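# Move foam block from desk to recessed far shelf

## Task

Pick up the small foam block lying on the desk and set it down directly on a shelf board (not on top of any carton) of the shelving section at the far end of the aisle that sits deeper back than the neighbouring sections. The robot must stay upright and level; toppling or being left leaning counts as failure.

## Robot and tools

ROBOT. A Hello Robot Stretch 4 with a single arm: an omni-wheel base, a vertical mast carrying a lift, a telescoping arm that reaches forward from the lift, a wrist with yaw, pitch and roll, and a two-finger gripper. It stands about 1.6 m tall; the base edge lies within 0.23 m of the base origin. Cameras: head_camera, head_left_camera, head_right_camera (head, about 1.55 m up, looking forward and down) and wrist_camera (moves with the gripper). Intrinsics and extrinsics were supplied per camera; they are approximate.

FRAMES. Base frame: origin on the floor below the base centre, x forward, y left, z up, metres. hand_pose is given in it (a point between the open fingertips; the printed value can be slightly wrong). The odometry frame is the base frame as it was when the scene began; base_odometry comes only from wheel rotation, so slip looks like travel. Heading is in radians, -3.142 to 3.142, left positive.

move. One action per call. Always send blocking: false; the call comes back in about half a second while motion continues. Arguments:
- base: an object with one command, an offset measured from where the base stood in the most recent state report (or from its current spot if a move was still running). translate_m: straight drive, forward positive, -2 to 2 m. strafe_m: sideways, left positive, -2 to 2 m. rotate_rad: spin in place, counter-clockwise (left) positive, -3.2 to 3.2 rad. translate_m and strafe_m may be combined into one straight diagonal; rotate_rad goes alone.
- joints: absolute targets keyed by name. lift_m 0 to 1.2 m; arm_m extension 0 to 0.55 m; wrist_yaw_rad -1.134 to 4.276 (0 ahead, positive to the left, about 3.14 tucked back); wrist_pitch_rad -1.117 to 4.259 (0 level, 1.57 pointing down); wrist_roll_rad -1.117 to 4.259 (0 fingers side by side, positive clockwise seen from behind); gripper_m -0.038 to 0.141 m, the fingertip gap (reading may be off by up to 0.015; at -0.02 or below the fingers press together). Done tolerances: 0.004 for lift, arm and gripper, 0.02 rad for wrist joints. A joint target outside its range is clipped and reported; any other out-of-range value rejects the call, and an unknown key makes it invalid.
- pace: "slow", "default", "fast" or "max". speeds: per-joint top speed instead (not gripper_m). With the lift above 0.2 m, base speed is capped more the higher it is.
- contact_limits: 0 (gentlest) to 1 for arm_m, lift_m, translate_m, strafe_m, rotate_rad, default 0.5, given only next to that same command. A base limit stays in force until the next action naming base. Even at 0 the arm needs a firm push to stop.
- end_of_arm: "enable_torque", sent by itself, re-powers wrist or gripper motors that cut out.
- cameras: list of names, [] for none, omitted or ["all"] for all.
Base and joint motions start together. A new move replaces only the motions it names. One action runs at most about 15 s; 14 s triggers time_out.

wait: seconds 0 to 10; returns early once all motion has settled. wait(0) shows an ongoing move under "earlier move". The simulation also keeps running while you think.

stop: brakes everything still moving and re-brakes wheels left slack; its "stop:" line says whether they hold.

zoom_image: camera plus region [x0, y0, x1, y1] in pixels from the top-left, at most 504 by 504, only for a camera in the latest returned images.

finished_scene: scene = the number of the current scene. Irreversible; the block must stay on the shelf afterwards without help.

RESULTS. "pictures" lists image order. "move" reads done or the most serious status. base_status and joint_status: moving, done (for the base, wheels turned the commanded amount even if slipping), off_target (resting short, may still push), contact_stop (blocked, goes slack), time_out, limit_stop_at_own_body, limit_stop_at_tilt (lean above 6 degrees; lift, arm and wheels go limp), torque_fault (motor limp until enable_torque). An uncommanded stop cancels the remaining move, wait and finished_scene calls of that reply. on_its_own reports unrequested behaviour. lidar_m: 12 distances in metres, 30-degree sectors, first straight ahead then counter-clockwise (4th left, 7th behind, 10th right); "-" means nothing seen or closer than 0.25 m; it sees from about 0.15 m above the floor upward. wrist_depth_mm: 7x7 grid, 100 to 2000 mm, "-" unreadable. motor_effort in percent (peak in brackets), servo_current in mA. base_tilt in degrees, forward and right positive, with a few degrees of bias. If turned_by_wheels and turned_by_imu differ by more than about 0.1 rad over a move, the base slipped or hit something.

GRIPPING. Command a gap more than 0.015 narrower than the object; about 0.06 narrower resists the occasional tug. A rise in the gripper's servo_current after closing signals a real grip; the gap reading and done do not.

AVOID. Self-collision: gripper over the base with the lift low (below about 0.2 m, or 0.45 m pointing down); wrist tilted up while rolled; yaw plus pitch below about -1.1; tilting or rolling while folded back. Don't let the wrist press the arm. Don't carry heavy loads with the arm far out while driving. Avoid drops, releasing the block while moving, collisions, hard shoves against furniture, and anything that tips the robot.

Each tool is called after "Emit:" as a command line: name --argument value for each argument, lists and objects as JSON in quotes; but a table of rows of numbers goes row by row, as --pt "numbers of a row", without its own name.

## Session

Emit:
move --cameras '["head_camera", "head_left_camera", "wrist_camera"]'

Scene clock: 0.00 s.
base_odometry: x=+0.000 y=+0.000 heading=+0.000
turned_by_wheels: +0.000
turned_by_imu: +0.000
base_tilt: forward=+0.3 right=+1.3
lidar_m: 1.83 1.83 2.11 1.03 1.04 1.25 1.87 1.89 1.17 1.09 1.06 1.21
base_status: not commanded
joint_positions: lift_m=+0.246 arm_m=+0.002 wrist_yaw_rad=+3.068 wrist_pitch_rad=+0.002 wrist_roll_rad=+0.000 gripper_m=+0.056
joint_status: not commanded
measured_speeds: all 0
motor_effort: lift_m=+20 arm_m=-4 wheel_0=+0 wheel_1=-1 wheel_2=+0
servo_current: wrist_yaw_rad=39 wrist_pitch_rad=46 wrist_roll_rad=26 gripper_m=39
hand_pose: x=-0.1080 y=+0.1084 z=+0.4236 quat_wxyz=(+0.037, -0.001, +0.000, +0.999) (m; base frame)
wrist_depth_mm: - 138 - - - - - / 114 139 - - - - - / 117 140 285 - - - - / 136 177 - - - - - / - 1863 - - - - - / 1397 1464 196 1464 1397 1537 1336 / 1008 917 1060 152 976 1008 1060
pictures: head_camera, head_left_camera, wrist_camera
camera_calibration:
wrist_camera: T_world_to_cam=[[0.121255, 0.991667, 0.0435218, -0.135582], [0.0279103, 0.0404218, -0.998793, 0.474762], [-0.992229, 0.122323, -0.0227764, 0.118878], [0, 0, 0, 1]] pos_world=[0.121144, 0.10072, 0.482798]

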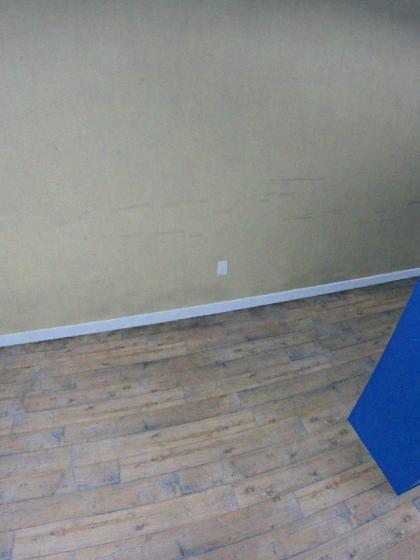

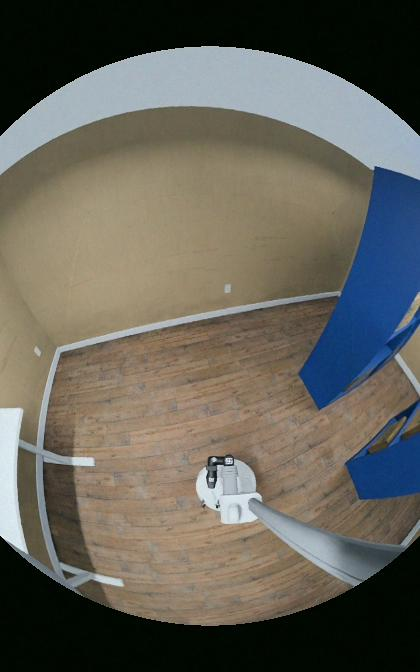

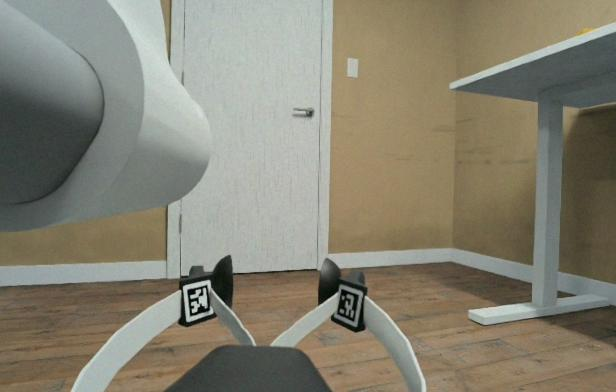

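Emit:
move --base '{"rotate_rad": 1.74}' --joints '{"lift_m": 0.81, "wrist_yaw_rad": 0, "wrist_pitch_rad": 0.4, "gripper_m": 0.141}' --pace "fast" --blocking false --cameras '[]'

Emit:
wait --seconds 4 --cameras '["head_camera", "wrist_camera"]'

Scene clock: 9.83 s.
move: moving
base_odometry: x=+0.000 y=+0.000 heading=+0.391
turned_by_wheels: +0.391
turned_by_imu: +0.384
base_tilt: forward=+0.4 right=+1.5
lidar_m: 1.83 1.99 1.05 1.03 1.14 1.89 1.86 1.29 1.08 1.06 1.12 1.86
base_status: rotate_rad moving
joint_positions: lift_m=+0.311 arm_m=+0.002 wrist_yaw_rad=+2.412 wrist_pitch_rad=+0.399 wrist_roll_rad=+0.000 gripper_m=+0.076
joint_status: lift_m moving; wrist_yaw_rad moving; wrist_pitch_rad moving; gripper_m moving
measured_speeds: translate_m=-0.001 strafe_m=-0.001 rotate_rad=+1.486 lift_m=+0.248 arm_m=+0.000 wrist_yaw_rad=-1.814 wrist_pitch_rad=+0.036 wrist_roll_rad=+0.000
motor_effort: lift_m=+27(28) arm_m=-4(4) wheel_0=-8(9) wheel_1=-6(8) wheel_2=-10(10)
servo_current: wrist_yaw_rad=65(124) wrist_pitch_rad=46(91) wrist_roll_rad=26(33) gripper_m=72(91)
hand_pose: x=+0.0334 y=+0.2423 z=+0.3771 quat_wxyz=(+0.350, -0.185, +0.071, +0.916) (m; base frame)
wrist_depth_mm: 1499 - - - - - - / 1618 - - - - - - / 1618 1661 1921 1921 1983 1661 - / 1205 1205 1255 1255 1281 1308 1308 / 904 891 931 946 931 946 946 / 707 699 200 750 199 759 759 / 615 585 621 109 615 647 640
pictures: none
No camera images: "cameras" was empty.

Scene clock: 11.87 s.
earlier move: done
base_odometry: x=+0.000 y=+0.000 heading=+1.740
turned_by_wheels: +1.348
turned_by_imu: +1.332
base_tilt: forward=+0.4 right=+1.5
lidar_m: 1.02 1.05 1.43 1.85 1.92 1.07 1.08 1.05 1.95 1.81 1.88 1.11
base_status: done
joint_positions: lift_m=+0.810 arm_m=+0.002 wrist_yaw_rad=+0.004 wrist_pitch_rad=+0.400 wrist_roll_rad=+0.000 gripper_m=+0.141
joint_status: all done
measured_speeds: all 0
motor_effort: lift_m=+24(28) arm_m=-4(4) wheel_0=+0(10) wheel_1=-1(9) wheel_2=+0(11)
servo_current: wrist_yaw_rad=46(124) wrist_pitch_rad=33(91) wrist_roll_rad=26(33) gripper_m=46(111)
hand_pose: x=+0.4391 y=-0.0865 z=+0.8756 quat_wxyz=(+0.980, +0.000, +0.199, +0.002) (m; base frame)
wrist_depth_mm: - - - - - - - / - - - - - - - / - - - 1205 - - - / - - - - - - - / 1618 1756 1756 1756 1808 1808 1921 / 1397 190 1499 1464 202 1499 1499 / 1255 1229 1255 - 1255 1229 1281
wait: 2.03 of 4 s (the move ended)
pictures: head_camera, wrist_camera
camera_calibration:
wrist_camera: T_world_to_cam=[[-0.0238187, -0.997991, 0.0587059, -0.149991], [-0.409778, -0.0438164, -0.911132, 1.02692], [0.911874, -0.0457584, -0.407911, 0.18244], [0, 0, 0, 1]] pos_world=[0.250875, -0.0963452, 1.01889]

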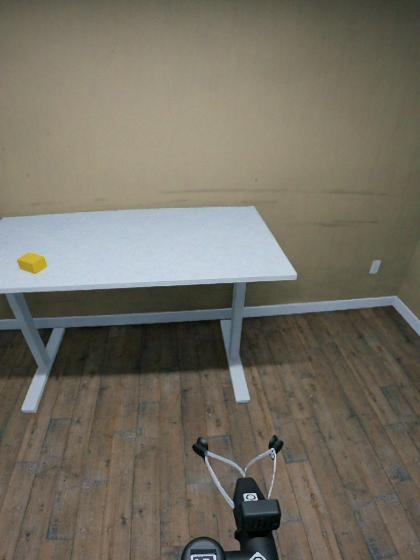

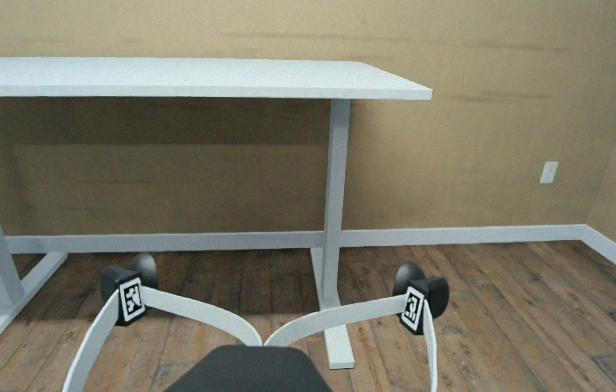

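Emit:
zoom_image --camera "head_camera" --region '[0, 230, 80, 300]'

Scaled by 6.300 from the camera's 420x560 image, which has a finer 1200x1600 frame.

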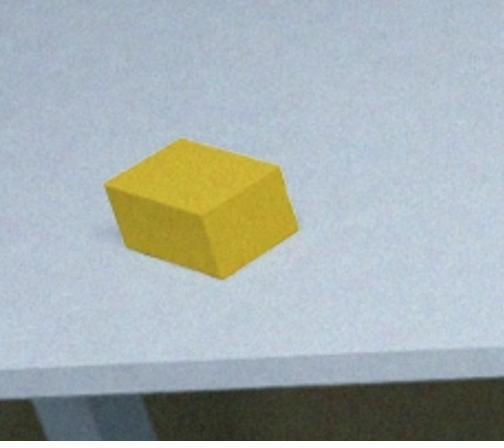

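Emit:
move --base '{"translate_m": 0.65, "strafe_m": 0.618}' --joints '{"lift_m": 0.87, "wrist_yaw_rad": 1.127, "arm_m": 0.38}' --pace "fast" --blocking false --cameras '[]'

Emit:
wait --seconds 5 --cameras '["head_camera", "wrist_camera"]'

Scene clock: 62.43 s.
move: moving
base_odometry: x=-0.038 y=+0.028 heading=+1.740
turned_by_wheels: +0.000
turned_by_imu: -0.001
base_tilt: forward=+0.3 right=+1.4
lidar_m: 0.99 1.03 1.35 1.81 1.88 1.13 1.09 1.11 1.99 1.86 1.91 1.08
base_status: translate_m moving; strafe_m moving
joint_positions: lift_m=+0.861 arm_m=+0.081 wrist_yaw_rad=+0.652 wrist_pitch_rad=+0.400 wrist_roll_rad=+0.000 gripper_m=+0.141
joint_status: lift_m moving; arm_m moving; wrist_yaw_rad moving
measured_speeds: translate_m=+0.130 strafe_m=+0.124 rotate_rad=+0.000 lift_m=+0.099 arm_m=+0.297 wrist_yaw_rad=+1.795 wrist_pitch_rad=+0.000 wrist_roll_rad=+0.000
motor_effort: lift_m=+25(27) arm_m=+9(10) wheel_0=-6(7) wheel_1=+9(11) wheel_2=-10(10)
servo_current: wrist_yaw_rad=98(137) wrist_pitch_rad=39(52) wrist_roll_rad=26(33) gripper_m=46(52)
hand_pose: x=+0.5157 y=+0.0917 z=+0.9273 quat_wxyz=(+0.928, -0.064, +0.188, +0.314) (m; base frame)
wrist_depth_mm: - - - - - - - / - - - - - - - / - - - - - - - / - - - - - - - / 1708 1921 1921 1863 - - - / 1499 190 1576 1537 202 1499 991 / 1281 1205 1366 - 1336 1281 1281
pictures: none
No camera images: "cameras" was empty.

Scene clock: 65.83 s.
earlier move: done
base_odometry: x=-0.718 y=+0.537 heading=+1.740
turned_by_wheels: +0.000
turned_by_imu: +0.001
base_tilt: forward=+0.6 right=+1.5
lidar_m: 0.34 0.36 0.48 1.26 1.33 1.75 1.71 1.90 2.54 2.38 0.56 0.37
base_status: done
joint_positions: lift_m=+0.870 arm_m=+0.380 wrist_yaw_rad=+1.124 wrist_pitch_rad=+0.400 wrist_roll_rad=+0.000 gripper_m=+0.141
joint_status: all done
measured_speeds: all 0
motor_effort: lift_m=+23(27) arm_m=+6(10) wheel_0=-3(7) wheel_1=+0(13) wheel_2=+0(10)
servo_current: wrist_yaw_rad=33(137) wrist_pitch_rad=33(52) wrist_roll_rad=26(39) gripper_m=39(59)
hand_pose: x=+0.7444 y=+0.2017 z=+0.9356 quat_wxyz=(+0.829, -0.106, +0.168, +0.522) (m; base frame)
wrist_depth_mm: - - - - - - - / - - - - - - - / - - - - - - - / - - - - - - - / - 212 215 218 - - - / - 187 208 220 195 - - / - - - - - - -
wait: 3.40 of 5 s (the move ended)
pictures: head_camera, wrist_camera
camera_calibration:
wrist_camera: T_world_to_cam=[[0.887956, -0.456165, 0.058708, -0.646618], [-0.139093, -0.388012, -0.911098, 1.08722], [0.438391, 0.80085, -0.407987, 0.123508], [0, 0, 0, 1]] pos_world=[0.671249, 0.027979, 1.07892]

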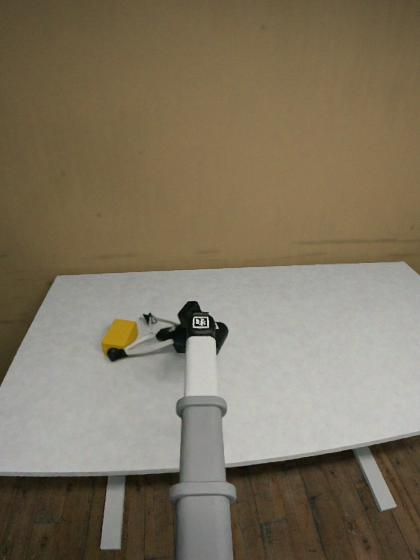

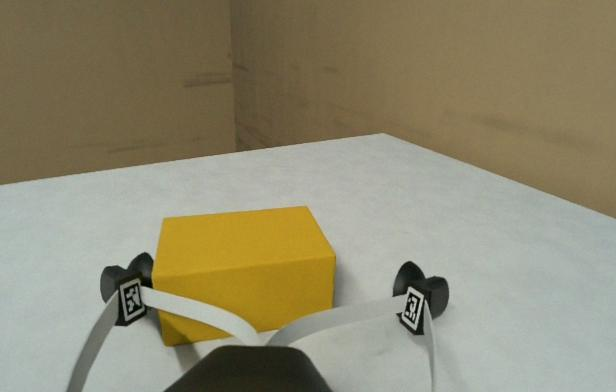

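Emit:
move --base '{"strafe_m": 0.02}' --joints '{"arm_m": 0.371}' --blocking false --cameras '[]'

Emit:
wait --seconds 1.5 --cameras '["wrist_camera"]'

Scene clock: 122.67 s.
move: moving
base_odometry: x=-0.738 y=+0.534 heading=+1.739
turned_by_wheels: +0.000
turned_by_imu: -0.001
base_tilt: forward=+0.4 right=+1.3
lidar_m: 0.35 0.36 0.47 1.22 1.30 1.71 1.72 1.94 2.57 2.42 0.54 0.38
base_status: strafe_m moving
joint_positions: lift_m=+0.870 arm_m=+0.371 wrist_yaw_rad=+1.124 wrist_pitch_rad=+0.400 wrist_roll_rad=+0.000 gripper_m=+0.141
joint_status: arm_m moving
measured_speeds: translate_m=+0.000 strafe_m=+0.010 rotate_rad=+0.000 lift_m=+0.000 arm_m=+0.000 wrist_yaw_rad=+0.000 wrist_pitch_rad=+0.000 wrist_roll_rad=+0.000
motor_effort: lift_m=+23(23) arm_m=-7(8) wheel_0=-2(10) wheel_1=+1(9) wheel_2=+1(2)
servo_current: wrist_yaw_rad=33(46) wrist_pitch_rad=46(52) wrist_roll_rad=33(33) gripper_m=46(52)
hand_pose: x=+0.7358 y=+0.2017 z=+0.9356 quat_wxyz=(+0.829, -0.106, +0.168, +0.522) (m; base frame)
wrist_depth_mm: - - - - - - - / - - - - - - - / - - - - - - - / - - - - - - - / - - 214 218 - - - / - 185 192 200 198 - - / - - 200 136 - - -
pictures: none
No camera images: "cameras" was empty.

Scene clock: 123.40 s.
earlier move: done
base_odometry: x=-0.738 y=+0.534 heading=+1.739
turned_by_wheels: +0.000
turned_by_imu: +0.000
base_tilt: forward=+0.6 right=+1.3
lidar_m: 0.34 0.36 0.47 1.23 1.31 1.72 1.70 1.93 2.57 2.40 0.54 0.39
base_status: done
joint_positions: lift_m=+0.870 arm_m=+0.371 wrist_yaw_rad=+1.124 wrist_pitch_rad=+0.400 wrist_roll_rad=+0.000 gripper_m=+0.141
joint_status: all done
measured_speeds: all 0
motor_effort: lift_m=+23(23) arm_m=-6(8) wheel_0=-1(10) wheel_1=-1(9) wheel_2=+0(2)
servo_current: wrist_yaw_rad=39(46) wrist_pitch_rad=52(52) wrist_roll_rad=26(33) gripper_m=46(52)
hand_pose: x=+0.7358 y=+0.2017 z=+0.9356 quat_wxyz=(+0.829, -0.106, +0.168, +0.522) (m; base frame)
wrist_depth_mm: - - - - - - - / - - - - - - - / - - - - - - - / - - - - - - - / - - 214 217 - - - / - 186 194 202 197 - - / - - 202 136 - - -
wait: 0.73 of 1.5 s (the move ended)
pictures: wrist_camera
camera_calibration:
wrist_camera: T_world_to_cam=[[0.888028, -0.456025, 0.058708, -0.639079], [-0.139032, -0.388033, -0.911098, 1.086], [0.438265, 0.800919, -0.407987, 0.127318], [0, 0, 0, 1]] pos_world=[0.66271, 0.027998, 1.07892]

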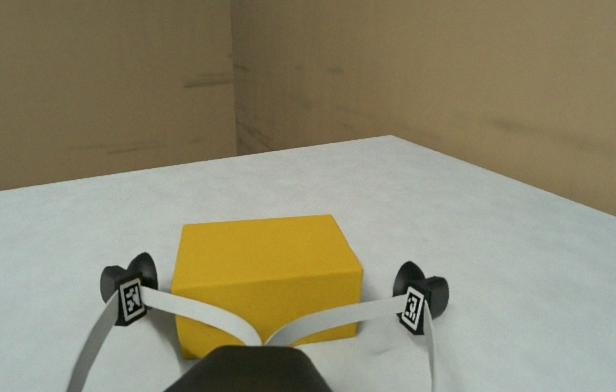

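Emit:
move --joints '{"gripper_m": 0.045}' --blocking false --cameras '[]'

Emit:
wait --seconds 1.8 --cameras '["wrist_camera"]'

Emit:
move --joints '{"lift_m": 1.0}' --blocking false --cameras '[]'

Emit:
wait --seconds 1.2 --cameras '["wrist_camera"]'

Scene clock: 129.13 s.
move: moving
base_odometry: x=-0.738 y=+0.534 heading=+1.739
turned_by_wheels: +0.000
turned_by_imu: -0.001
base_tilt: forward=+0.3 right=+1.4
lidar_m: 0.34 0.36 0.48 1.24 1.32 1.73 1.70 1.93 2.57 2.40 0.58 0.38
base_status: not commanded
joint_positions: lift_m=+0.870 arm_m=+0.371 wrist_yaw_rad=+1.124 wrist_pitch_rad=+0.400 wrist_roll_rad=+0.000 gripper_m=+0.129
joint_status: gripper_m moving
measured_speeds: all 0
motor_effort: lift_m=+23(23) arm_m=-6(7) wheel_0=-1(2) wheel_1=-1(1) wheel_2=+0(0)
servo_current: wrist_yaw_rad=33(39) wrist_pitch_rad=52(52) wrist_roll_rad=26(33) gripper_m=78(91)
hand_pose: x=+0.7358 y=+0.2017 z=+0.9356 quat_wxyz=(+0.829, -0.106, +0.168, +0.522) (m; base frame)
wrist_depth_mm: - - - - - - - / - - - - - - - / - - - - - - - / - - - - - - - / - - 215 217 - - - / - 187 192 202 199 - - / - - - - - - -
pictures: none
No camera images: "cameras" was empty.

Scene clock: 130.57 s.
earlier move: done
base_odometry: x=-0.738 y=+0.534 heading=+1.739
turned_by_wheels: +0.000
turned_by_imu: +0.000
base_tilt: forward=+0.3 right=+1.4
lidar_m: 0.35 0.35 0.47 1.24 1.30 1.74 1.71 1.92 2.58 2.41 0.55 0.39
base_status: not commanded
joint_positions: lift_m=+0.870 arm_m=+0.371 wrist_yaw_rad=+1.124 wrist_pitch_rad=+0.400 wrist_roll_rad=+0.000 gripper_m=+0.046
joint_status: all done
measured_speeds: all 0
motor_effort: lift_m=+23(24) arm_m=-6(7) wheel_0=-2(2) wheel_1=-1(1) wheel_2=+0(0)
servo_current: wrist_yaw_rad=46(46) wrist_pitch_rad=46(52) wrist_roll_rad=26(33) gripper_m=124(280)
hand_pose: x=+0.7358 y=+0.2017 z=+0.9356 quat_wxyz=(+0.829, -0.106, +0.168, +0.522) (m; base frame)
wrist_depth_mm: - - - - - - - / - - - - - - - / - - - - - - - / - - - - - - - / - - 200 204 - - - / - 175 176 186 186 - - / - - 179 141 - - -
wait: 1.43 of 1.8 s (the move ended)
pictures: wrist_camera
camera_calibration:
wrist_camera: T_world_to_cam=[[0.888028, -0.456025, 0.058708, -0.639078], [-0.139032, -0.388034, -0.911098, 1.086], [0.438264, 0.800919, -0.407987, 0.127318], [0, 0, 0, 1]] pos_world=[0.66271, 0.027998, 1.07892]

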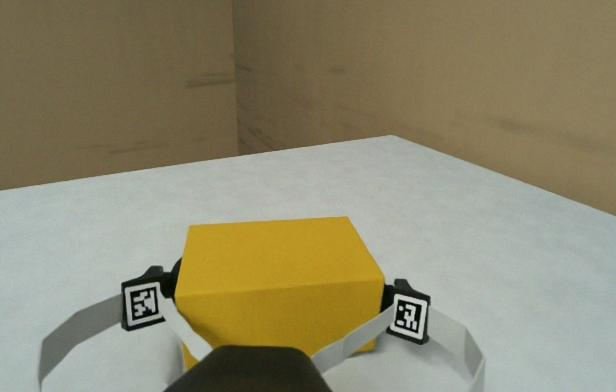

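Scene clock: 131.07 s.
move: moving
base_odometry: x=-0.738 y=+0.534 heading=+1.739
turned_by_wheels: +0.000
turned_by_imu: +0.000
base_tilt: forward=+0.4 right=+1.5
lidar_m: 0.35 0.35 0.48 1.24 1.29 1.72 1.70 1.92 2.59 2.40 0.56 0.40
base_status: not commanded
joint_positions: lift_m=+0.909 arm_m=+0.371 wrist_yaw_rad=+1.124 wrist_pitch_rad=+0.400 wrist_roll_rad=+0.000 gripper_m=+0.046
joint_status: lift_m moving
measured_speeds: translate_m=+0.000 strafe_m=+0.000 rotate_rad=+0.000 lift_m=+0.149 arm_m=+0.000 wrist_yaw_rad=+0.000 wrist_pitch_rad=+0.000 wrist_roll_rad=+0.000
motor_effort: lift_m=+24(27) arm_m=-7(7) wheel_0=-1(2) wheel_1=-1(1) wheel_2=+0(0)
servo_current: wrist_yaw_rad=39(46) wrist_pitch_rad=46(52) wrist_roll_rad=26(33) gripper_m=130(130)
hand_pose: x=+0.7358 y=+0.2017 z=+0.9747 quat_wxyz=(+0.829, -0.106, +0.168, +0.522) (m; base frame)
wrist_depth_mm: - - - - - - - / - - - - - - - / - - - - - - - / - - - - - - - / - - 200 204 - - - / - 175 176 186 186 - - / - - 179 141 - - -
pictures: none
No camera images: "cameras" was empty.

Scene clock: 132.17 s.
earlier move: done
base_odometry: x=-0.738 y=+0.534 heading=+1.739
turned_by_wheels: +0.000
turned_by_imu: +0.000
base_tilt: forward=+0.5 right=+1.4
lidar_m: 0.35 0.36 0.47 1.23 1.32 1.73 1.71 1.95 2.57 2.40 0.56 0.38
base_status: not commanded
joint_positions: lift_m=+1.000 arm_m=+0.371 wrist_yaw_rad=+1.124 wrist_pitch_rad=+0.400 wrist_roll_rad=+0.000 gripper_m=+0.046
joint_status: all done
measured_speeds: all 0
motor_effort: lift_m=+24(27) arm_m=-6(7) wheel_0=-2(2) wheel_1=-1(1) wheel_2=+0(0)
servo_current: wrist_yaw_rad=33(46) wrist_pitch_rad=33(52) wrist_roll_rad=33(33) gripper_m=124(137)
hand_pose: x=+0.7358 y=+0.2017 z=+1.0655 quat_wxyz=(+0.829, -0.106, +0.168, +0.522) (m; base frame)
wrist_depth_mm: - - - - - - - / - - - - - - - / - - - - - - - / - - - - - - - / - - 200 204 - - - / - 175 175 186 186 - - / - - 179 141 - - -
wait: 1.10 of 1.2 s (the move ended)
pictures: wrist_camera
camera_calibration:
wrist_camera: T_world_to_cam=[[0.888028, -0.456025, 0.058708, -0.646704], [-0.139033, -0.388036, -0.911097, 1.20439], [0.438264, 0.800918, -0.40799, 0.180336], [0, 0, 0, 1]] pos_world=[0.662707, 0.027998, 1.20886]

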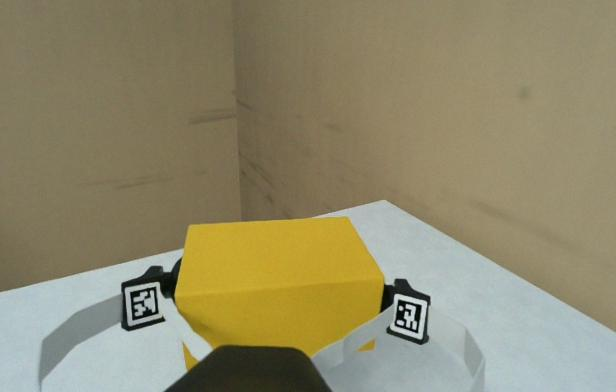

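Emit:
move --base '{"translate_m": -0.42}' --joints '{"arm_m": 0.02, "wrist_yaw_rad": 0.0}' --pace "fast" --blocking false --cameras '[]'

Emit:
wait --seconds 3 --cameras '[]'

Emit:
move --base '{"rotate_rad": -3.13}' --pace "fast" --blocking false --cameras '[]'

Emit:
wait --seconds 5 --cameras '["head_camera", "head_left_camera", "head_right_camera", "wrist_camera"]'

Scene clock: 147.17 s.
move: moving
base_odometry: x=-0.732 y=+0.495 heading=+1.739
turned_by_wheels: +0.000
turned_by_imu: -0.001
base_tilt: forward=+0.4 right=+1.3
lidar_m: 0.39 0.41 0.53 1.23 1.30 1.71 1.68 1.88 2.59 2.41 0.62 0.44
base_status: translate_m moving
joint_positions: lift_m=+1.000 arm_m=+0.293 wrist_yaw_rad=+0.473 wrist_pitch_rad=+0.400 wrist_roll_rad=+0.000 gripper_m=+0.046
joint_status: arm_m moving; wrist_yaw_rad moving
measured_speeds: translate_m=-0.150 strafe_m=+0.000 rotate_rad=+0.006 lift_m=+0.000 arm_m=-0.297 wrist_yaw_rad=-1.802 wrist_pitch_rad=+0.000 wrist_roll_rad=+0.000
motor_effort: lift_m=+24(24) arm_m=-7(9) wheel_0=-6(7) wheel_1=-7(7) wheel_2=+11(11)
servo_current: wrist_yaw_rad=85(124) wrist_pitch_rad=46(46) wrist_roll_rad=26(39) gripper_m=130(137)
hand_pose: x=+0.7398 y=+0.0431 z=+1.0655 quat_wxyz=(+0.953, -0.046, +0.193, +0.229) (m; base frame)
wrist_depth_mm: - - - - - - - / - - - - - - - / - - - - - - - / - - - - - - - / - - 200 206 - - - / - 174 176 185 186 - - / - - 180 141 - - -
pictures: none
No camera images: "cameras" was empty.

Scene clock: 149.43 s.
earlier move: done
base_odometry: x=-0.668 y=+0.120 heading=+1.739
turned_by_wheels: +0.000
turned_by_imu: -0.001
base_tilt: forward=+0.5 right=+1.3
lidar_m: 0.76 0.78 1.29 1.24 1.27 1.69 1.30 1.32 1.73 2.44 1.20 0.80
base_status: done
joint_positions: lift_m=+1.000 arm_m=+0.020 wrist_yaw_rad=+0.003 wrist_pitch_rad=+0.400 wrist_roll_rad=+0.000 gripper_m=+0.046
joint_status: all done
measured_speeds: all 0
motor_effort: lift_m=+24(24) arm_m=-6(9) wheel_0=-3(8) wheel_1=-2(7) wheel_2=-1(11)
servo_current: wrist_yaw_rad=33(137) wrist_pitch_rad=39(59) wrist_roll_rad=26(39) gripper_m=130(137)
hand_pose: x=+0.4570 y=-0.0866 z=+1.0655 quat_wxyz=(+0.980, +0.000, +0.199, +0.002) (m; base frame)
wrist_depth_mm: - - - - - - - / - - - - - - - / - - - - - - - / - - - - - - - / - - 201 204 - - - / - 175 176 186 186 - 1756 / 1397 1397 186 141 1430 1397 1576
wait: 2.27 of 3 s (the move ended)
pictures: none
No camera images: "cameras" was empty.

Scene clock: 149.93 s.
move: moving
base_odometry: x=-0.668 y=+0.120 heading=+1.530
turned_by_wheels: -0.209
turned_by_imu: -0.206
base_tilt: forward=+0.5 right=+1.4
lidar_m: 0.76 0.76 0.88 1.24 1.23 1.45 1.30 1.30 1.59 2.44 2.46 0.92
base_status: rotate_rad moving
joint_positions: lift_m=+1.000 arm_m=+0.020 wrist_yaw_rad=+0.003 wrist_pitch_rad=+0.400 wrist_roll_rad=+0.000 gripper_m=+0.046
joint_status: not commanded
measured_speeds: translate_m=-0.001 strafe_m=+0.002 rotate_rad=-0.789 lift_m=+0.000 arm_m=+0.000 wrist_yaw_rad=+0.000 wrist_pitch_rad=+0.000 wrist_roll_rad=+0.000
motor_effort: lift_m=+24(24) arm_m=-6(6) wheel_0=+7(7) wheel_1=+7(7) wheel_2=+5(7)
servo_current: wrist_yaw_rad=46(46) wrist_pitch_rad=33(52) wrist_roll_rad=26(33) gripper_m=124(130)
hand_pose: x=+0.4570 y=-0.0866 z=+1.0655 quat_wxyz=(+0.980, +0.000, +0.199, +0.002) (m; base frame)
wrist_depth_mm: - - - - - - - / - - - - - - - / - - - - - - - / - - - - - - - / - - 200 205 195 1281 - / - 176 176 186 186 1808 1808 / 1336 1397 186 141 1430 1366 1537
pictures: none
No camera images: "cameras" was empty.

Scene clock: 152.67 s.
earlier move: done
base_odometry: x=-0.668 y=+0.120 heading=-1.390
turned_by_wheels: -2.921
turned_by_imu: -2.884
base_tilt: forward=+0.4 right=+1.3
lidar_m: 1.30 1.34 1.78 2.43 1.16 0.80 0.76 0.78 1.29 1.25 1.30 1.73
base_status: done
joint_positions: lift_m=+1.000 arm_m=+0.020 wrist_yaw_rad=+0.003 wrist_pitch_rad=+0.400 wrist_roll_rad=+0.000 gripper_m=+0.046
joint_status: not commanded
measured_speeds: all 0
motor_effort: lift_m=+23(24) arm_m=-6(6) wheel_0=+4(7) wheel_1=+3(10) wheel_2=+1(7)
servo_current: wrist_yaw_rad=39(46) wrist_pitch_rad=39(52) wrist_roll_rad=33(33) gripper_m=124(137)
hand_pose: x=+0.4570 y=-0.0866 z=+1.0656 quat_wxyz=(+0.980, +0.000, +0.199, +0.002) (m; base frame)
wrist_depth_mm: 1464 - - - - - - / 1499 - - - - - - / - - - - - - - / - - - - - - - / 1618 - 200 205 - - - / 1537 177 176 186 186 1756 1618 / 1366 1430 184 141 1430 1397 1464
wait: 2.73 of 5 s (the move ended)
pictures: head_camera, head_left_camera, head_right_camera, wrist_camera
camera_calibration:
wrist_camera: T_world_to_cam=[[-0.0241243, -0.997983, 0.0587125, -0.160669], [-0.410006, -0.0436862, -0.911036, 1.20737], [0.911764, -0.0460506, -0.408125, 0.243863], [0, 0, 0, 1]] pos_world=[0.268805, -0.0963701, 1.20891]

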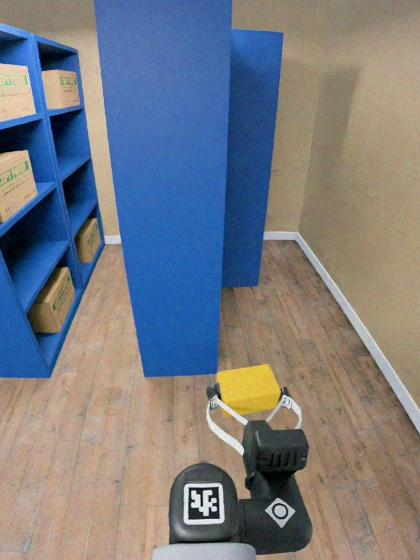

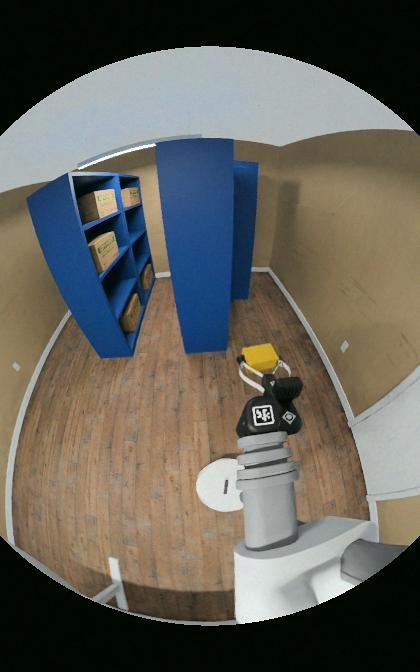

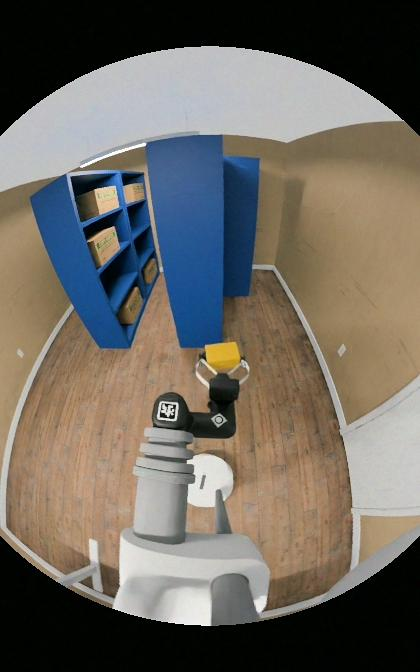

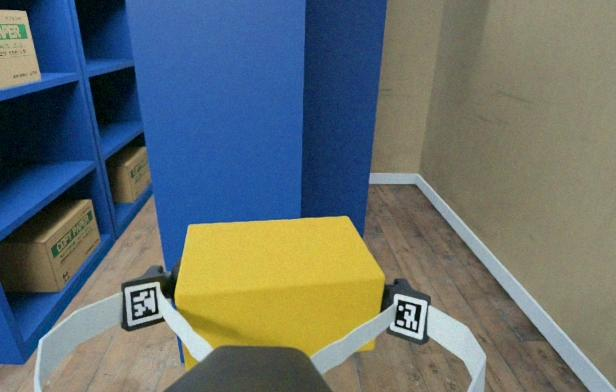

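Emit:
move --base '{"translate_m": 0.55, "strafe_m": 0.64}' --pace "fast" --blocking false --cameras '[]'

Emit:
wait --seconds 4 --cameras '["head_camera", "head_left_camera"]'

Scene clock: 191.57 s.
move: moving
base_odometry: x=-0.634 y=+0.100 heading=-1.391
turned_by_wheels: +0.000
turned_by_imu: -0.001
base_tilt: forward=+0.4 right=+1.4
lidar_m: 1.25 1.54 1.74 2.42 1.18 0.85 0.77 0.81 1.34 1.26 1.33 1.77
base_status: translate_m moving; strafe_m moving
joint_positions: lift_m=+1.000 arm_m=+0.020 wrist_yaw_rad=+0.003 wrist_pitch_rad=+0.400 wrist_roll_rad=+0.000 gripper_m=+0.046
joint_status: not commanded
measured_speeds: translate_m=+0.097 strafe_m=+0.115 rotate_rad=+0.000 lift_m=+0.000 arm_m=+0.000 wrist_yaw_rad=+0.000 wrist_pitch_rad=+0.000 wrist_roll_rad=+0.000
motor_effort: lift_m=+23(23) arm_m=-6(6) wheel_0=-5(7) wheel_1=+10(10) wheel_2=-7(7)
servo_current: wrist_yaw_rad=20(46) wrist_pitch_rad=39(46) wrist_roll_rad=33(33) gripper_m=124(130)
hand_pose: x=+0.4570 y=-0.0866 z=+1.0656 quat_wxyz=(+0.980, +0.000, +0.199, +0.002) (m; base frame)
wrist_depth_mm: 1430 - - - - - - / - - - - - - - / - - - - - - - / - - - - - - - / 1618 - 201 205 - - - / 1537 177 176 186 186 1808 1661 / 1366 1430 186 141 1430 1464 1464
pictures: none
No camera images: "cameras" was empty.

Scene clock: 195.47 s.
earlier move: done
base_odometry: x=+0.060 y=-0.307 heading=-1.391
turned_by_wheels: +0.000
turned_by_imu: +0.002
base_tilt: forward=+0.2 right=+1.2
lidar_m: 1.04 0.76 0.97 1.82 1.87 1.42 1.35 1.38 1.96 1.87 1.94 0.78
base_status: done
joint_positions: lift_m=+1.000 arm_m=+0.020 wrist_yaw_rad=+0.003 wrist_pitch_rad=+0.400 wrist_roll_rad=+0.000 gripper_m=+0.046
joint_status: not commanded
measured_speeds: all 0
motor_effort: lift_m=+23(23) arm_m=-6(6) wheel_0=-2(7) wheel_1=-1(12) wheel_2=+0(8)
servo_current: wrist_yaw_rad=33(46) wrist_pitch_rad=33(52) wrist_roll_rad=26(39) gripper_m=124(137)
hand_pose: x=+0.4570 y=-0.0866 z=+1.0656 quat_wxyz=(+0.980, +0.000, +0.199, +0.002) (m; base frame)
wrist_depth_mm: 634 842 - - - - - / 647 904 - - - - - / 654 - - - - - - / - - - - - - - / - - 200 205 - - - / - 175 175 186 186 - - / - 1160 184 141 - - -
wait: 3.90 of 4 s (the move ended)
pictures: head_camera, head_left_camera

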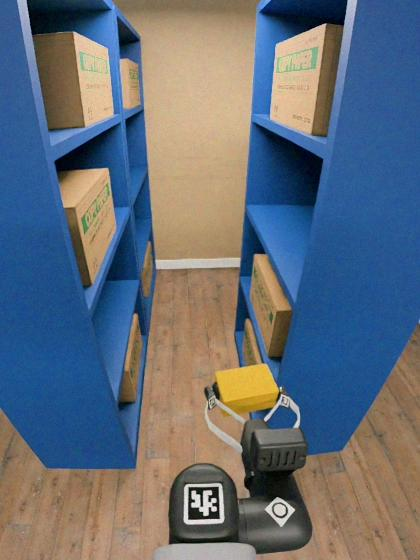

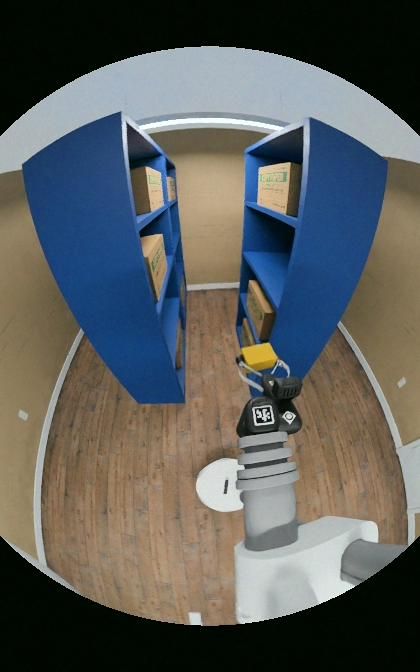

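Emit:
move --base '{"translate_m": 0.75, "strafe_m": -0.03}' --pace "fast" --contact_limits '{"translate_m": 0.3}' --blocking false --cameras '[]'

Emit:
wait --seconds 3.5 --cameras '["head_camera"]'

Scene clock: 207.43 s.
move: moving
base_odometry: x=+0.066 y=-0.345 heading=-1.391
turned_by_wheels: +0.000
turned_by_imu: -0.001
base_tilt: forward=+0.4 right=+1.2
lidar_m: 1.02 0.75 0.94 1.83 1.90 1.45 1.41 1.43 1.97 1.87 1.93 0.76
base_status: translate_m moving; strafe_m moving
joint_positions: lift_m=+1.000 arm_m=+0.020 wrist_yaw_rad=+0.003 wrist_pitch_rad=+0.400 wrist_roll_rad=+0.000 gripper_m=+0.046
joint_status: not commanded
measured_speeds: translate_m=+0.146 strafe_m=-0.005 rotate_rad=-0.004 lift_m=+0.000 arm_m=+0.000 wrist_yaw_rad=+0.000 wrist_pitch_rad=+0.000 wrist_roll_rad=+0.000
motor_effort: lift_m=+23(23) arm_m=-6(6) wheel_0=+7(8) wheel_1=+5(7) wheel_2=-8(10)
servo_current: wrist_yaw_rad=33(39) wrist_pitch_rad=26(59) wrist_roll_rad=26(33) gripper_m=124(130)
contact_limits: translate_m 0.3
hand_pose: x=+0.4570 y=-0.0866 z=+1.0656 quat_wxyz=(+0.980, +0.000, +0.199, +0.002) (m; base frame)
wrist_depth_mm: 627 866 - - - - - / 683 931 - - - - - / 640 - - - - - - / - - - - - - - / - - 200 204 - - - / - 176 175 186 186 - - / - 1118 185 141 - - -
pictures: none
No camera images: "cameras" was empty.

Scene clock: 210.93 s.
earlier move: moving
base_odometry: x=+0.165 y=-1.050 heading=-1.390
turned_by_wheels: +0.000
turned_by_imu: -0.001
base_tilt: forward=+0.4 right=+1.6
lidar_m: 0.81 0.51 0.35 0.31 1.94 2.58 2.87 2.17 1.93 0.25 0.25 0.31
base_status: translate_m moving; strafe_m moving
joint_positions: lift_m=+1.000 arm_m=+0.020 wrist_yaw_rad=+0.003 wrist_pitch_rad=+0.400 wrist_roll_rad=+0.000 gripper_m=+0.046
joint_status: not commanded
measured_speeds: all 0
motor_effort: lift_m=+23(23) arm_m=-6(6) wheel_0=+1(9) wheel_1=+2(8) wheel_2=+2(11)
servo_current: wrist_yaw_rad=39(52) wrist_pitch_rad=52(59) wrist_roll_rad=26(39) gripper_m=124(137)
contact_limits: translate_m 0.3
hand_pose: x=+0.4570 y=-0.0866 z=+1.0656 quat_wxyz=(+0.980, +0.000, +0.199, +0.002) (m; base frame)
wrist_depth_mm: - - - - - - - / - 1464 - - - - - / - - - - - - - / - - 1661 - - - - / - - 201 205 217 - - / - 176 176 186 187 - - / - 1397 186 141 504 459 -
wait: 3.50 s; no rest
pictures: head_camera

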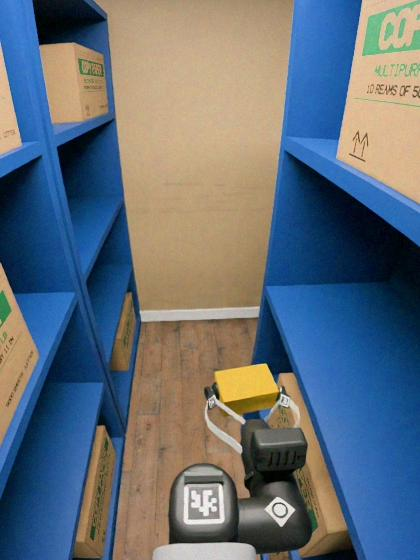

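Emit:
move --base '{"translate_m": 1.1, "strafe_m": 0.035}' --pace "fast" --contact_limits '{"translate_m": 0.3}' --blocking false --cameras '[]'

Emit:
wait --seconds 5 --cameras '["head_camera", "head_right_camera"]'

Scene clock: 226.43 s.
earlier move: done
move: moving
base_odometry: x=+0.174 y=-1.088 heading=-1.390
turned_by_wheels: +0.000
turned_by_imu: -0.001
base_tilt: forward=+0.3 right=+1.3
lidar_m: 0.84 0.52 0.35 0.31 1.99 2.58 2.91 2.23 2.00 0.25 0.25 0.32
base_status: translate_m moving; strafe_m moving
joint_positions: lift_m=+1.000 arm_m=+0.020 wrist_yaw_rad=+0.003 wrist_pitch_rad=+0.400 wrist_roll_rad=+0.000 gripper_m=+0.046
joint_status: not commanded
measured_speeds: translate_m=+0.150 strafe_m=+0.006 rotate_rad=-0.002 lift_m=+0.000 arm_m=+0.000 wrist_yaw_rad=+0.000 wrist_pitch_rad=+0.000 wrist_roll_rad=+0.000
motor_effort: lift_m=+23(23) arm_m=-6(6) wheel_0=+4(7) wheel_1=+6(9) wheel_2=-10(10)
servo_current: wrist_yaw_rad=46(46) wrist_pitch_rad=46(52) wrist_roll_rad=26(33) gripper_m=130(130)
contact_limits: translate_m 0.3
hand_pose: x=+0.4570 y=-0.0866 z=+1.0656 quat_wxyz=(+0.980, +0.000, +0.199, +0.002) (m; base frame)
wrist_depth_mm: - 1397 - - - - - / - 1464 - - - - - / 668 - - - - - - / - - - - - - - / - - 200 205 216 - - / - 175 176 186 186 - - / - 1336 186 140 492 455 -
pictures: none
No camera images: "cameras" was empty.

Scene clock: 230.63 s.
earlier move: done
base_odometry: x=+0.398 y=-2.126 heading=-1.390
turned_by_wheels: +0.000
turned_by_imu: -0.001
base_tilt: forward=+0.3 right=+1.5
lidar_m: 0.75 0.55 0.37 0.33 0.36 0.48 - 0.35 0.28 0.58 0.68 0.81
base_status: done
joint_positions: lift_m=+1.000 arm_m=+0.020 wrist_yaw_rad=+0.003 wrist_pitch_rad=+0.400 wrist_roll_rad=+0.000 gripper_m=+0.046
joint_status: not commanded
measured_speeds: all 0
motor_effort: lift_m=+23(23) arm_m=-6(6) wheel_0=+3(7) wheel_1=+1(9) wheel_2=+1(11)
servo_current: wrist_yaw_rad=26(52) wrist_pitch_rad=39(52) wrist_roll_rad=26(33) gripper_m=117(143)
contact_limits: translate_m 0.3
hand_pose: x=+0.4570 y=-0.0866 z=+1.0656 quat_wxyz=(+0.980, +0.000, +0.199, +0.002) (m; base frame)
wrist_depth_mm: - - - - - - - / - - - - - - - / - - - - - - - / - - - - - - - / - - 200 205 - - - / - 174 176 186 186 - - / - - 179 141 - - -
wait: 4.20 of 5 s (the move ended)
pictures: head_camera, head_right_camera

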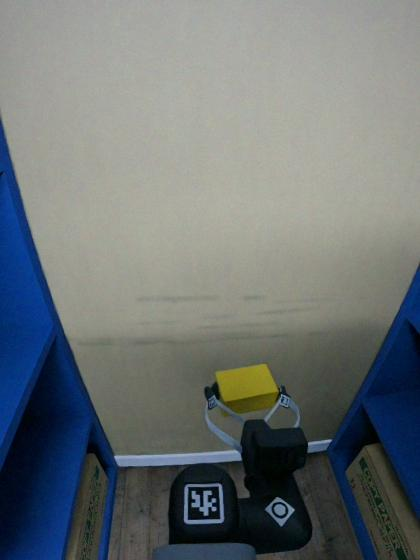

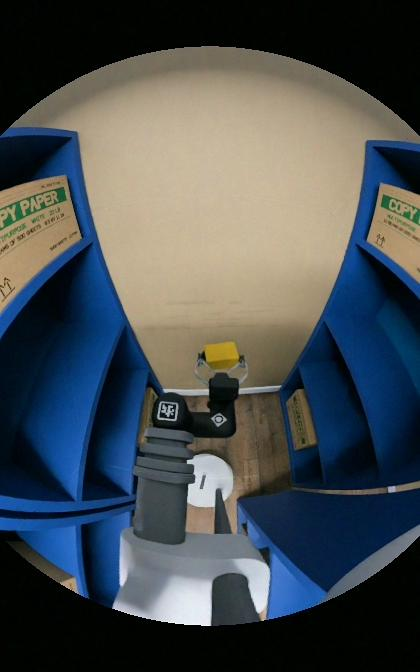

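Emit:
move --base '{"translate_m": 0.12, "strafe_m": -0.02}' --contact_limits '{"translate_m": 0.3}' --blocking false --cameras '[]'

Emit:
wait --seconds 2 --cameras '[]'

Emit:
move --base '{"rotate_rad": -1.585}' --contact_limits '{"rotate_rad": 0.3}' --blocking false --cameras '[]'

Emit:
wait --seconds 4 --cameras '["head_camera", "head_left_camera", "wrist_camera"]'

Scene clock: 240.00 s.
move: moving
base_odometry: x=+0.398 y=-2.159 heading=-1.390
turned_by_wheels: +0.000
turned_by_imu: -0.001
base_tilt: forward=+0.2 right=+1.3
lidar_m: 0.70 0.56 0.38 0.34 0.36 0.51 1.10 0.35 0.29 0.65 0.68 0.76
base_status: translate_m moving; strafe_m moving
joint_positions: lift_m=+1.000 arm_m=+0.020 wrist_yaw_rad=+0.003 wrist_pitch_rad=+0.400 wrist_roll_rad=+0.000 gripper_m=+0.046
joint_status: not commanded
measured_speeds: translate_m=+0.123 strafe_m=-0.021 rotate_rad=-0.006 lift_m=+0.000 arm_m=+0.000 wrist_yaw_rad=+0.000 wrist_pitch_rad=+0.000 wrist_roll_rad=+0.000
motor_effort: lift_m=+23(23) arm_m=-6(6) wheel_0=+6(8) wheel_1=+3(5) wheel_2=-10(10)
servo_current: wrist_yaw_rad=39(46) wrist_pitch_rad=46(46) wrist_roll_rad=33(33) gripper_m=130(137)
contact_limits: translate_m 0.3
hand_pose: x=+0.4570 y=-0.0866 z=+1.0656 quat_wxyz=(+0.980, +0.000, +0.199, +0.002) (m; base frame)
wrist_depth_mm: - - - - - - - / - - - - - - - / - - - - - - - / - - - - - - - / - - 200 205 - - - / - 175 176 186 186 - - / - - 179 141 - - -
pictures: none
No camera images: "cameras" was empty.

Scene clock: 241.17 s.
earlier move: done
base_odometry: x=+0.399 y=-2.247 heading=-1.390
turned_by_wheels: +0.000
turned_by_imu: +0.000
base_tilt: forward=+0.4 right=+1.6
lidar_m: 0.61 0.59 0.38 0.37 0.38 0.53 1.05 0.34 0.38 0.64 0.66 0.68
base_status: done
joint_positions: lift_m=+1.000 arm_m=+0.020 wrist_yaw_rad=+0.003 wrist_pitch_rad=+0.400 wrist_roll_rad=+0.000 gripper_m=+0.046
joint_status: not commanded
measured_speeds: all 0
motor_effort: lift_m=+23(23) arm_m=-6(6) wheel_0=+2(8) wheel_1=+1(5) wheel_2=+0(10)
servo_current: wrist_yaw_rad=39(46) wrist_pitch_rad=33(52) wrist_roll_rad=33(33) gripper_m=124(137)
contact_limits: translate_m 0.3
hand_pose: x=+0.4570 y=-0.0866 z=+1.0656 quat_wxyz=(+0.980, +0.000, +0.199, +0.002) (m; base frame)
wrist_depth_mm: - - - - - - - / - - - - - - - / - - - - - - - / - - - - - - - / - - 200 204 - - - / - 175 176 186 186 - - / - - 179 141 - - -
wait: 1.17 of 2 s (the move ended)
pictures: none
No camera images: "cameras" was empty.

Scene clock: 241.67 s.
move: moving
base_odometry: x=+0.400 y=-2.247 heading=-1.599
turned_by_wheels: -0.209
turned_by_imu: -0.206
base_tilt: forward=+0.2 right=+1.5
lidar_m: 0.62 0.64 0.43 0.36 0.34 0.42 0.79 0.42 0.34 0.59 0.63 0.74
base_status: rotate_rad moving
joint_positions: lift_m=+1.000 arm_m=+0.020 wrist_yaw_rad=+0.003 wrist_pitch_rad=+0.400 wrist_roll_rad=+0.000 gripper_m=+0.046
joint_status: not commanded
measured_speeds: translate_m=-0.001 strafe_m=+0.000 rotate_rad=-0.798 lift_m=+0.000 arm_m=+0.000 wrist_yaw_rad=+0.000 wrist_pitch_rad=+0.000 wrist_roll_rad=+0.000
motor_effort: lift_m=+23(23) arm_m=-6(6) wheel_0=+7(7) wheel_1=+7(7) wheel_2=+6(7)
servo_current: wrist_yaw_rad=46(46) wrist_pitch_rad=33(52) wrist_roll_rad=33(33) gripper_m=124(130)
contact_limits: rotate_rad 0.3
hand_pose: x=+0.4570 y=-0.0866 z=+1.0656 quat_wxyz=(+0.980, +0.000, +0.199, +0.002) (m; base frame)
wrist_depth_mm: - - - - - - - / - - - - - - - / - - - - - - - / - - - - - - 549 / - - 200 205 - - - / - 174 175 186 187 - - / - - 179 141 - - -
pictures: none
No camera images: "cameras" was empty.

Scene clock: 243.50 s.
earlier move: done
base_odometry: x=+0.400 y=-2.248 heading=-2.974
turned_by_wheels: -1.375
turned_by_imu: -1.358
base_tilt: forward=+0.3 right=+1.4
lidar_m: 0.62 0.66 0.65 0.63 0.59 0.40 0.38 0.40 0.54 1.03 0.33 0.37
base_status: done
joint_positions: lift_m=+1.000 arm_m=+0.020 wrist_yaw_rad=+0.003 wrist_pitch_rad=+0.400 wrist_roll_rad=+0.000 gripper_m=+0.046
joint_status: not commanded
measured_speeds: all 0
motor_effort: lift_m=+23(23) arm_m=-6(6) wheel_0=+4(7) wheel_1=+1(9) wheel_2=+2(8)
servo_current: wrist_yaw_rad=26(52) wrist_pitch_rad=39(52) wrist_roll_rad=33(33) gripper_m=130(137)
contact_limits: rotate_rad 0.3
hand_pose: x=+0.4570 y=-0.0866 z=+1.0656 quat_wxyz=(+0.980, +0.000, +0.199, +0.002) (m; base frame)
wrist_depth_mm: - - - - - 306 246 / - - - - - 327 247 / - - - - - 325 249 / - - - - 466 329 236 / - - 200 204 439 327 247 / - 174 175 186 187 307 246 / - - 179 141 436 306 236
wait: 1.83 of 4 s (the move ended)
pictures: head_camera, head_left_camera, wrist_camera
camera_calibration:
wrist_camera: T_world_to_cam=[[-0.0241582, -0.997983, 0.0587121, -0.160662], [-0.410008, -0.0436719, -0.911036, 1.20737], [0.911762, -0.0460814, -0.408125, 0.243864], [0, 0, 0, 1]] pos_world=[0.268802, -0.0963727, 1.20891]

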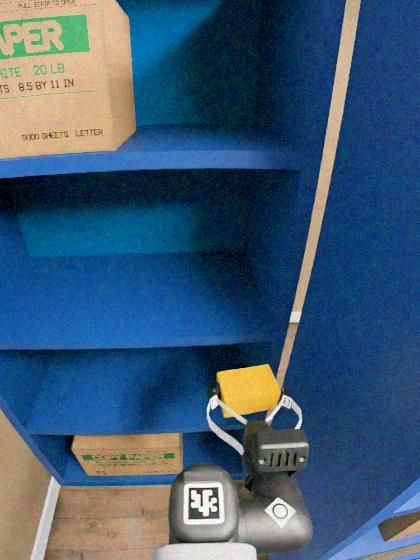

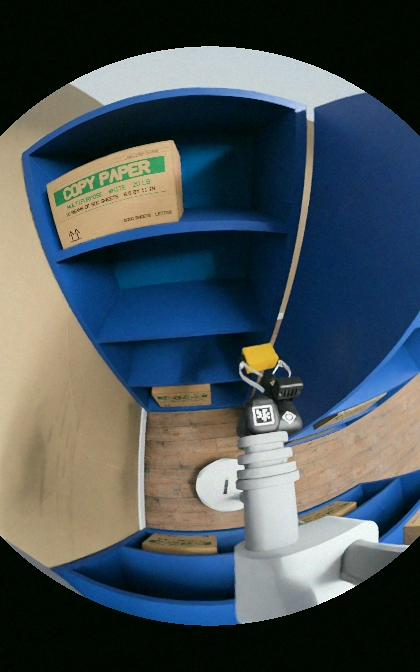

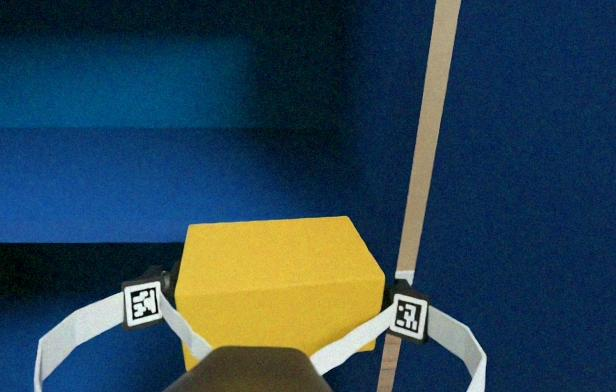

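Emit:
move --base '{"strafe_m": 0.23}' --contact_limits '{"strafe_m": 0.3}' --blocking false --cameras '[]'

Emit:
wait --seconds 2 --cameras '[]'

Emit:
move --joints '{"arm_m": 0.36}' --contact_limits '{"arm_m": 0.1}' --blocking false --cameras '[]'

Emit:
wait --seconds 2.5 --cameras '["head_camera", "wrist_camera"]'

Scene clock: 259.80 s.
move: moving
base_odometry: x=+0.406 y=-2.284 heading=-2.974
turned_by_wheels: +0.000
turned_by_imu: -0.001
base_tilt: forward=+0.4 right=+1.4
lidar_m: 0.62 0.62 0.62 0.58 0.57 0.41 0.37 0.39 0.53 1.00 0.37 0.41
base_status: strafe_m moving
joint_positions: lift_m=+1.000 arm_m=+0.020 wrist_yaw_rad=+0.003 wrist_pitch_rad=+0.400 wrist_roll_rad=+0.000 gripper_m=+0.046
joint_status: not commanded
measured_speeds: translate_m=+0.000 strafe_m=+0.144 rotate_rad=+0.001 lift_m=+0.000 arm_m=+0.000 wrist_yaw_rad=+0.000 wrist_pitch_rad=+0.000 wrist_roll_rad=+0.000
motor_effort: lift_m=+23(23) arm_m=-6(6) wheel_0=-9(10) wheel_1=+8(10) wheel_2=-1(2)
servo_current: wrist_yaw_rad=39(52) wrist_pitch_rad=33(59) wrist_roll_rad=33(33) gripper_m=124(130)
contact_limits: strafe_m 0.3
hand_pose: x=+0.4570 y=-0.0866 z=+1.0656 quat_wxyz=(+0.980, +0.000, +0.199, +0.002) (m; base frame)
wrist_depth_mm: - - - - - 340 289 / - - - - - 362 291 / - - - - - 364 290 / - - - - - 389 293 / - - 200 205 206 387 291 / - 175 176 187 186 342 277 / - - 179 141 564 338 277
pictures: none
No camera images: "cameras" was empty.

Scene clock: 261.67 s.
earlier move: done
base_odometry: x=+0.438 y=-2.474 heading=-2.974
turned_by_wheels: +0.000
turned_by_imu: +0.000
base_tilt: forward=+0.3 right=+1.4
lidar_m: 0.62 0.63 0.42 0.40 0.42 0.42 0.38 0.43 0.55 0.98 0.54 0.68
base_status: done
joint_positions: lift_m=+1.000 arm_m=+0.020 wrist_yaw_rad=+0.003 wrist_pitch_rad=+0.400 wrist_roll_rad=+0.000 gripper_m=+0.046
joint_status: not commanded
measured_speeds: all 0
motor_effort: lift_m=+23(23) arm_m=-6(6) wheel_0=-1(10) wheel_1=+1(10) wheel_2=+0(2)
servo_current: wrist_yaw_rad=26(52) wrist_pitch_rad=26(59) wrist_roll_rad=33(33) gripper_m=124(137)
contact_limits: strafe_m 0.3
hand_pose: x=+0.4570 y=-0.0866 z=+1.0656 quat_wxyz=(+0.980, +0.000, +0.199, +0.002) (m; base frame)
wrist_depth_mm: - - - - - - - / 768 - - - - - - / - - - - - - - / - - - - - - - / - - 200 206 - - - / - 175 176 185 186 - 521 / - - 179 141 - 715 -
wait: 1.87 of 2 s (the move ended)
pictures: none
No camera images: "cameras" was empty.

Scene clock: 262.17 s.
move: moving
base_odometry: x=+0.438 y=-2.474 heading=-2.974
turned_by_wheels: +0.000
turned_by_imu: +0.000
base_tilt: forward=+0.5 right=+1.4
lidar_m: 0.62 0.64 0.42 0.39 0.42 0.42 0.38 0.42 0.53 0.96 0.53 0.65
base_status: not commanded
joint_positions: lift_m=+1.000 arm_m=+0.072 wrist_yaw_rad=+0.003 wrist_pitch_rad=+0.400 wrist_roll_rad=+0.000 gripper_m=+0.046
joint_status: arm_m moving
measured_speeds: translate_m=+0.000 strafe_m=+0.000 rotate_rad=+0.000 lift_m=+0.000 arm_m=+0.198 wrist_yaw_rad=+0.000 wrist_pitch_rad=+0.000 wrist_roll_rad=+0.000
motor_effort: lift_m=+23(23) arm_m=+7(9) wheel_0=-1(1) wheel_1=+2(2) wheel_2=+0(0)
servo_current: wrist_yaw_rad=39(39) wrist_pitch_rad=46(52) wrist_roll_rad=33(33) gripper_m=124(130)
contact_limits: arm_m 0.1; strafe_m 0.3
hand_pose: x=+0.5090 y=-0.0866 z=+1.0656 quat_wxyz=(+0.980, +0.000, +0.199, +0.002) (m; base frame)
wrist_depth_mm: - - - - - - - / 723 - - - - - - / - - - - - - - / - - - - - - - / - - 200 205 - - - / - 176 176 186 186 - - / - - 179 141 - - 517
pictures: none
No camera images: "cameras" was empty.

Scene clock: 263.80 s.
earlier move: done
base_odometry: x=+0.438 y=-2.474 heading=-2.974
turned_by_wheels: +0.000
turned_by_imu: +0.000
base_tilt: forward=+0.3 right=+1.4
lidar_m: 0.61 0.63 0.43 0.39 0.42 0.42 0.37 0.40 0.53 0.97 0.54 0.66
base_status: not commanded
joint_positions: lift_m=+1.000 arm_m=+0.360 wrist_yaw_rad=+0.003 wrist_pitch_rad=+0.400 wrist_roll_rad=+0.000 gripper_m=+0.046
joint_status: all done
measured_speeds: all 0
motor_effort: lift_m=+23(23) arm_m=+7(9) wheel_0=-1(2) wheel_1=+2(2) wheel_2=+0(0)
servo_current: wrist_yaw_rad=33(46) wrist_pitch_rad=39(52) wrist_roll_rad=26(33) gripper_m=130(137)
contact_limits: arm_m 0.1; strafe_m 0.3
hand_pose: x=+0.7965 y=-0.0866 z=+1.0656 quat_wxyz=(+0.980, +0.000, +0.199, +0.002) (m; base frame)
wrist_depth_mm: - - - - - - - / - - - - - - - / - - - - - - - / - - - - - - - / - - 200 205 - - - / - 175 175 186 186 - - / - - 178 141 - - -
wait: 1.63 of 2.5 s (the move ended)
pictures: head_camera, wrist_camera
camera_calibration:
wrist_camera: T_world_to_cam=[[-0.024174, -0.997982, 0.0587122, -0.152452], [-0.410008, -0.0436654, -0.911036, 1.34658], [0.911761, -0.0460959, -0.408125, -0.065705], [0, 0, 0, 1]] pos_world=[0.608329, -0.096374, 1.20891]

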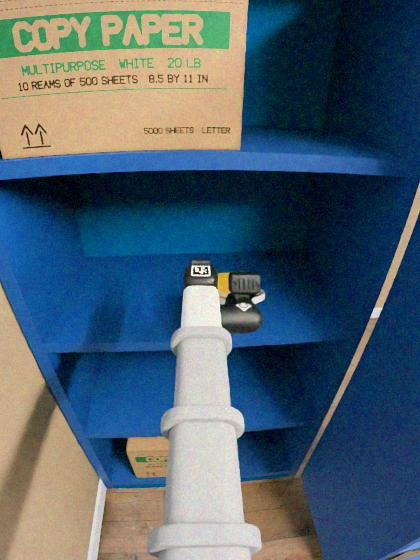

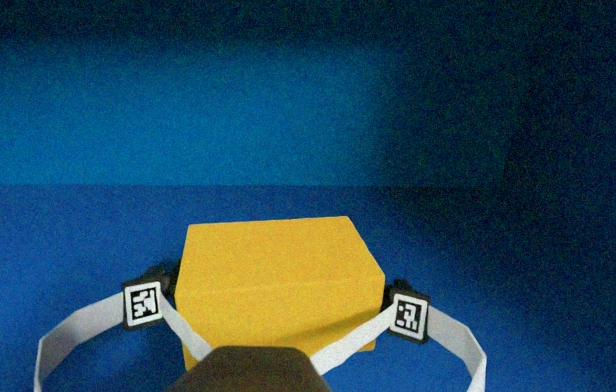

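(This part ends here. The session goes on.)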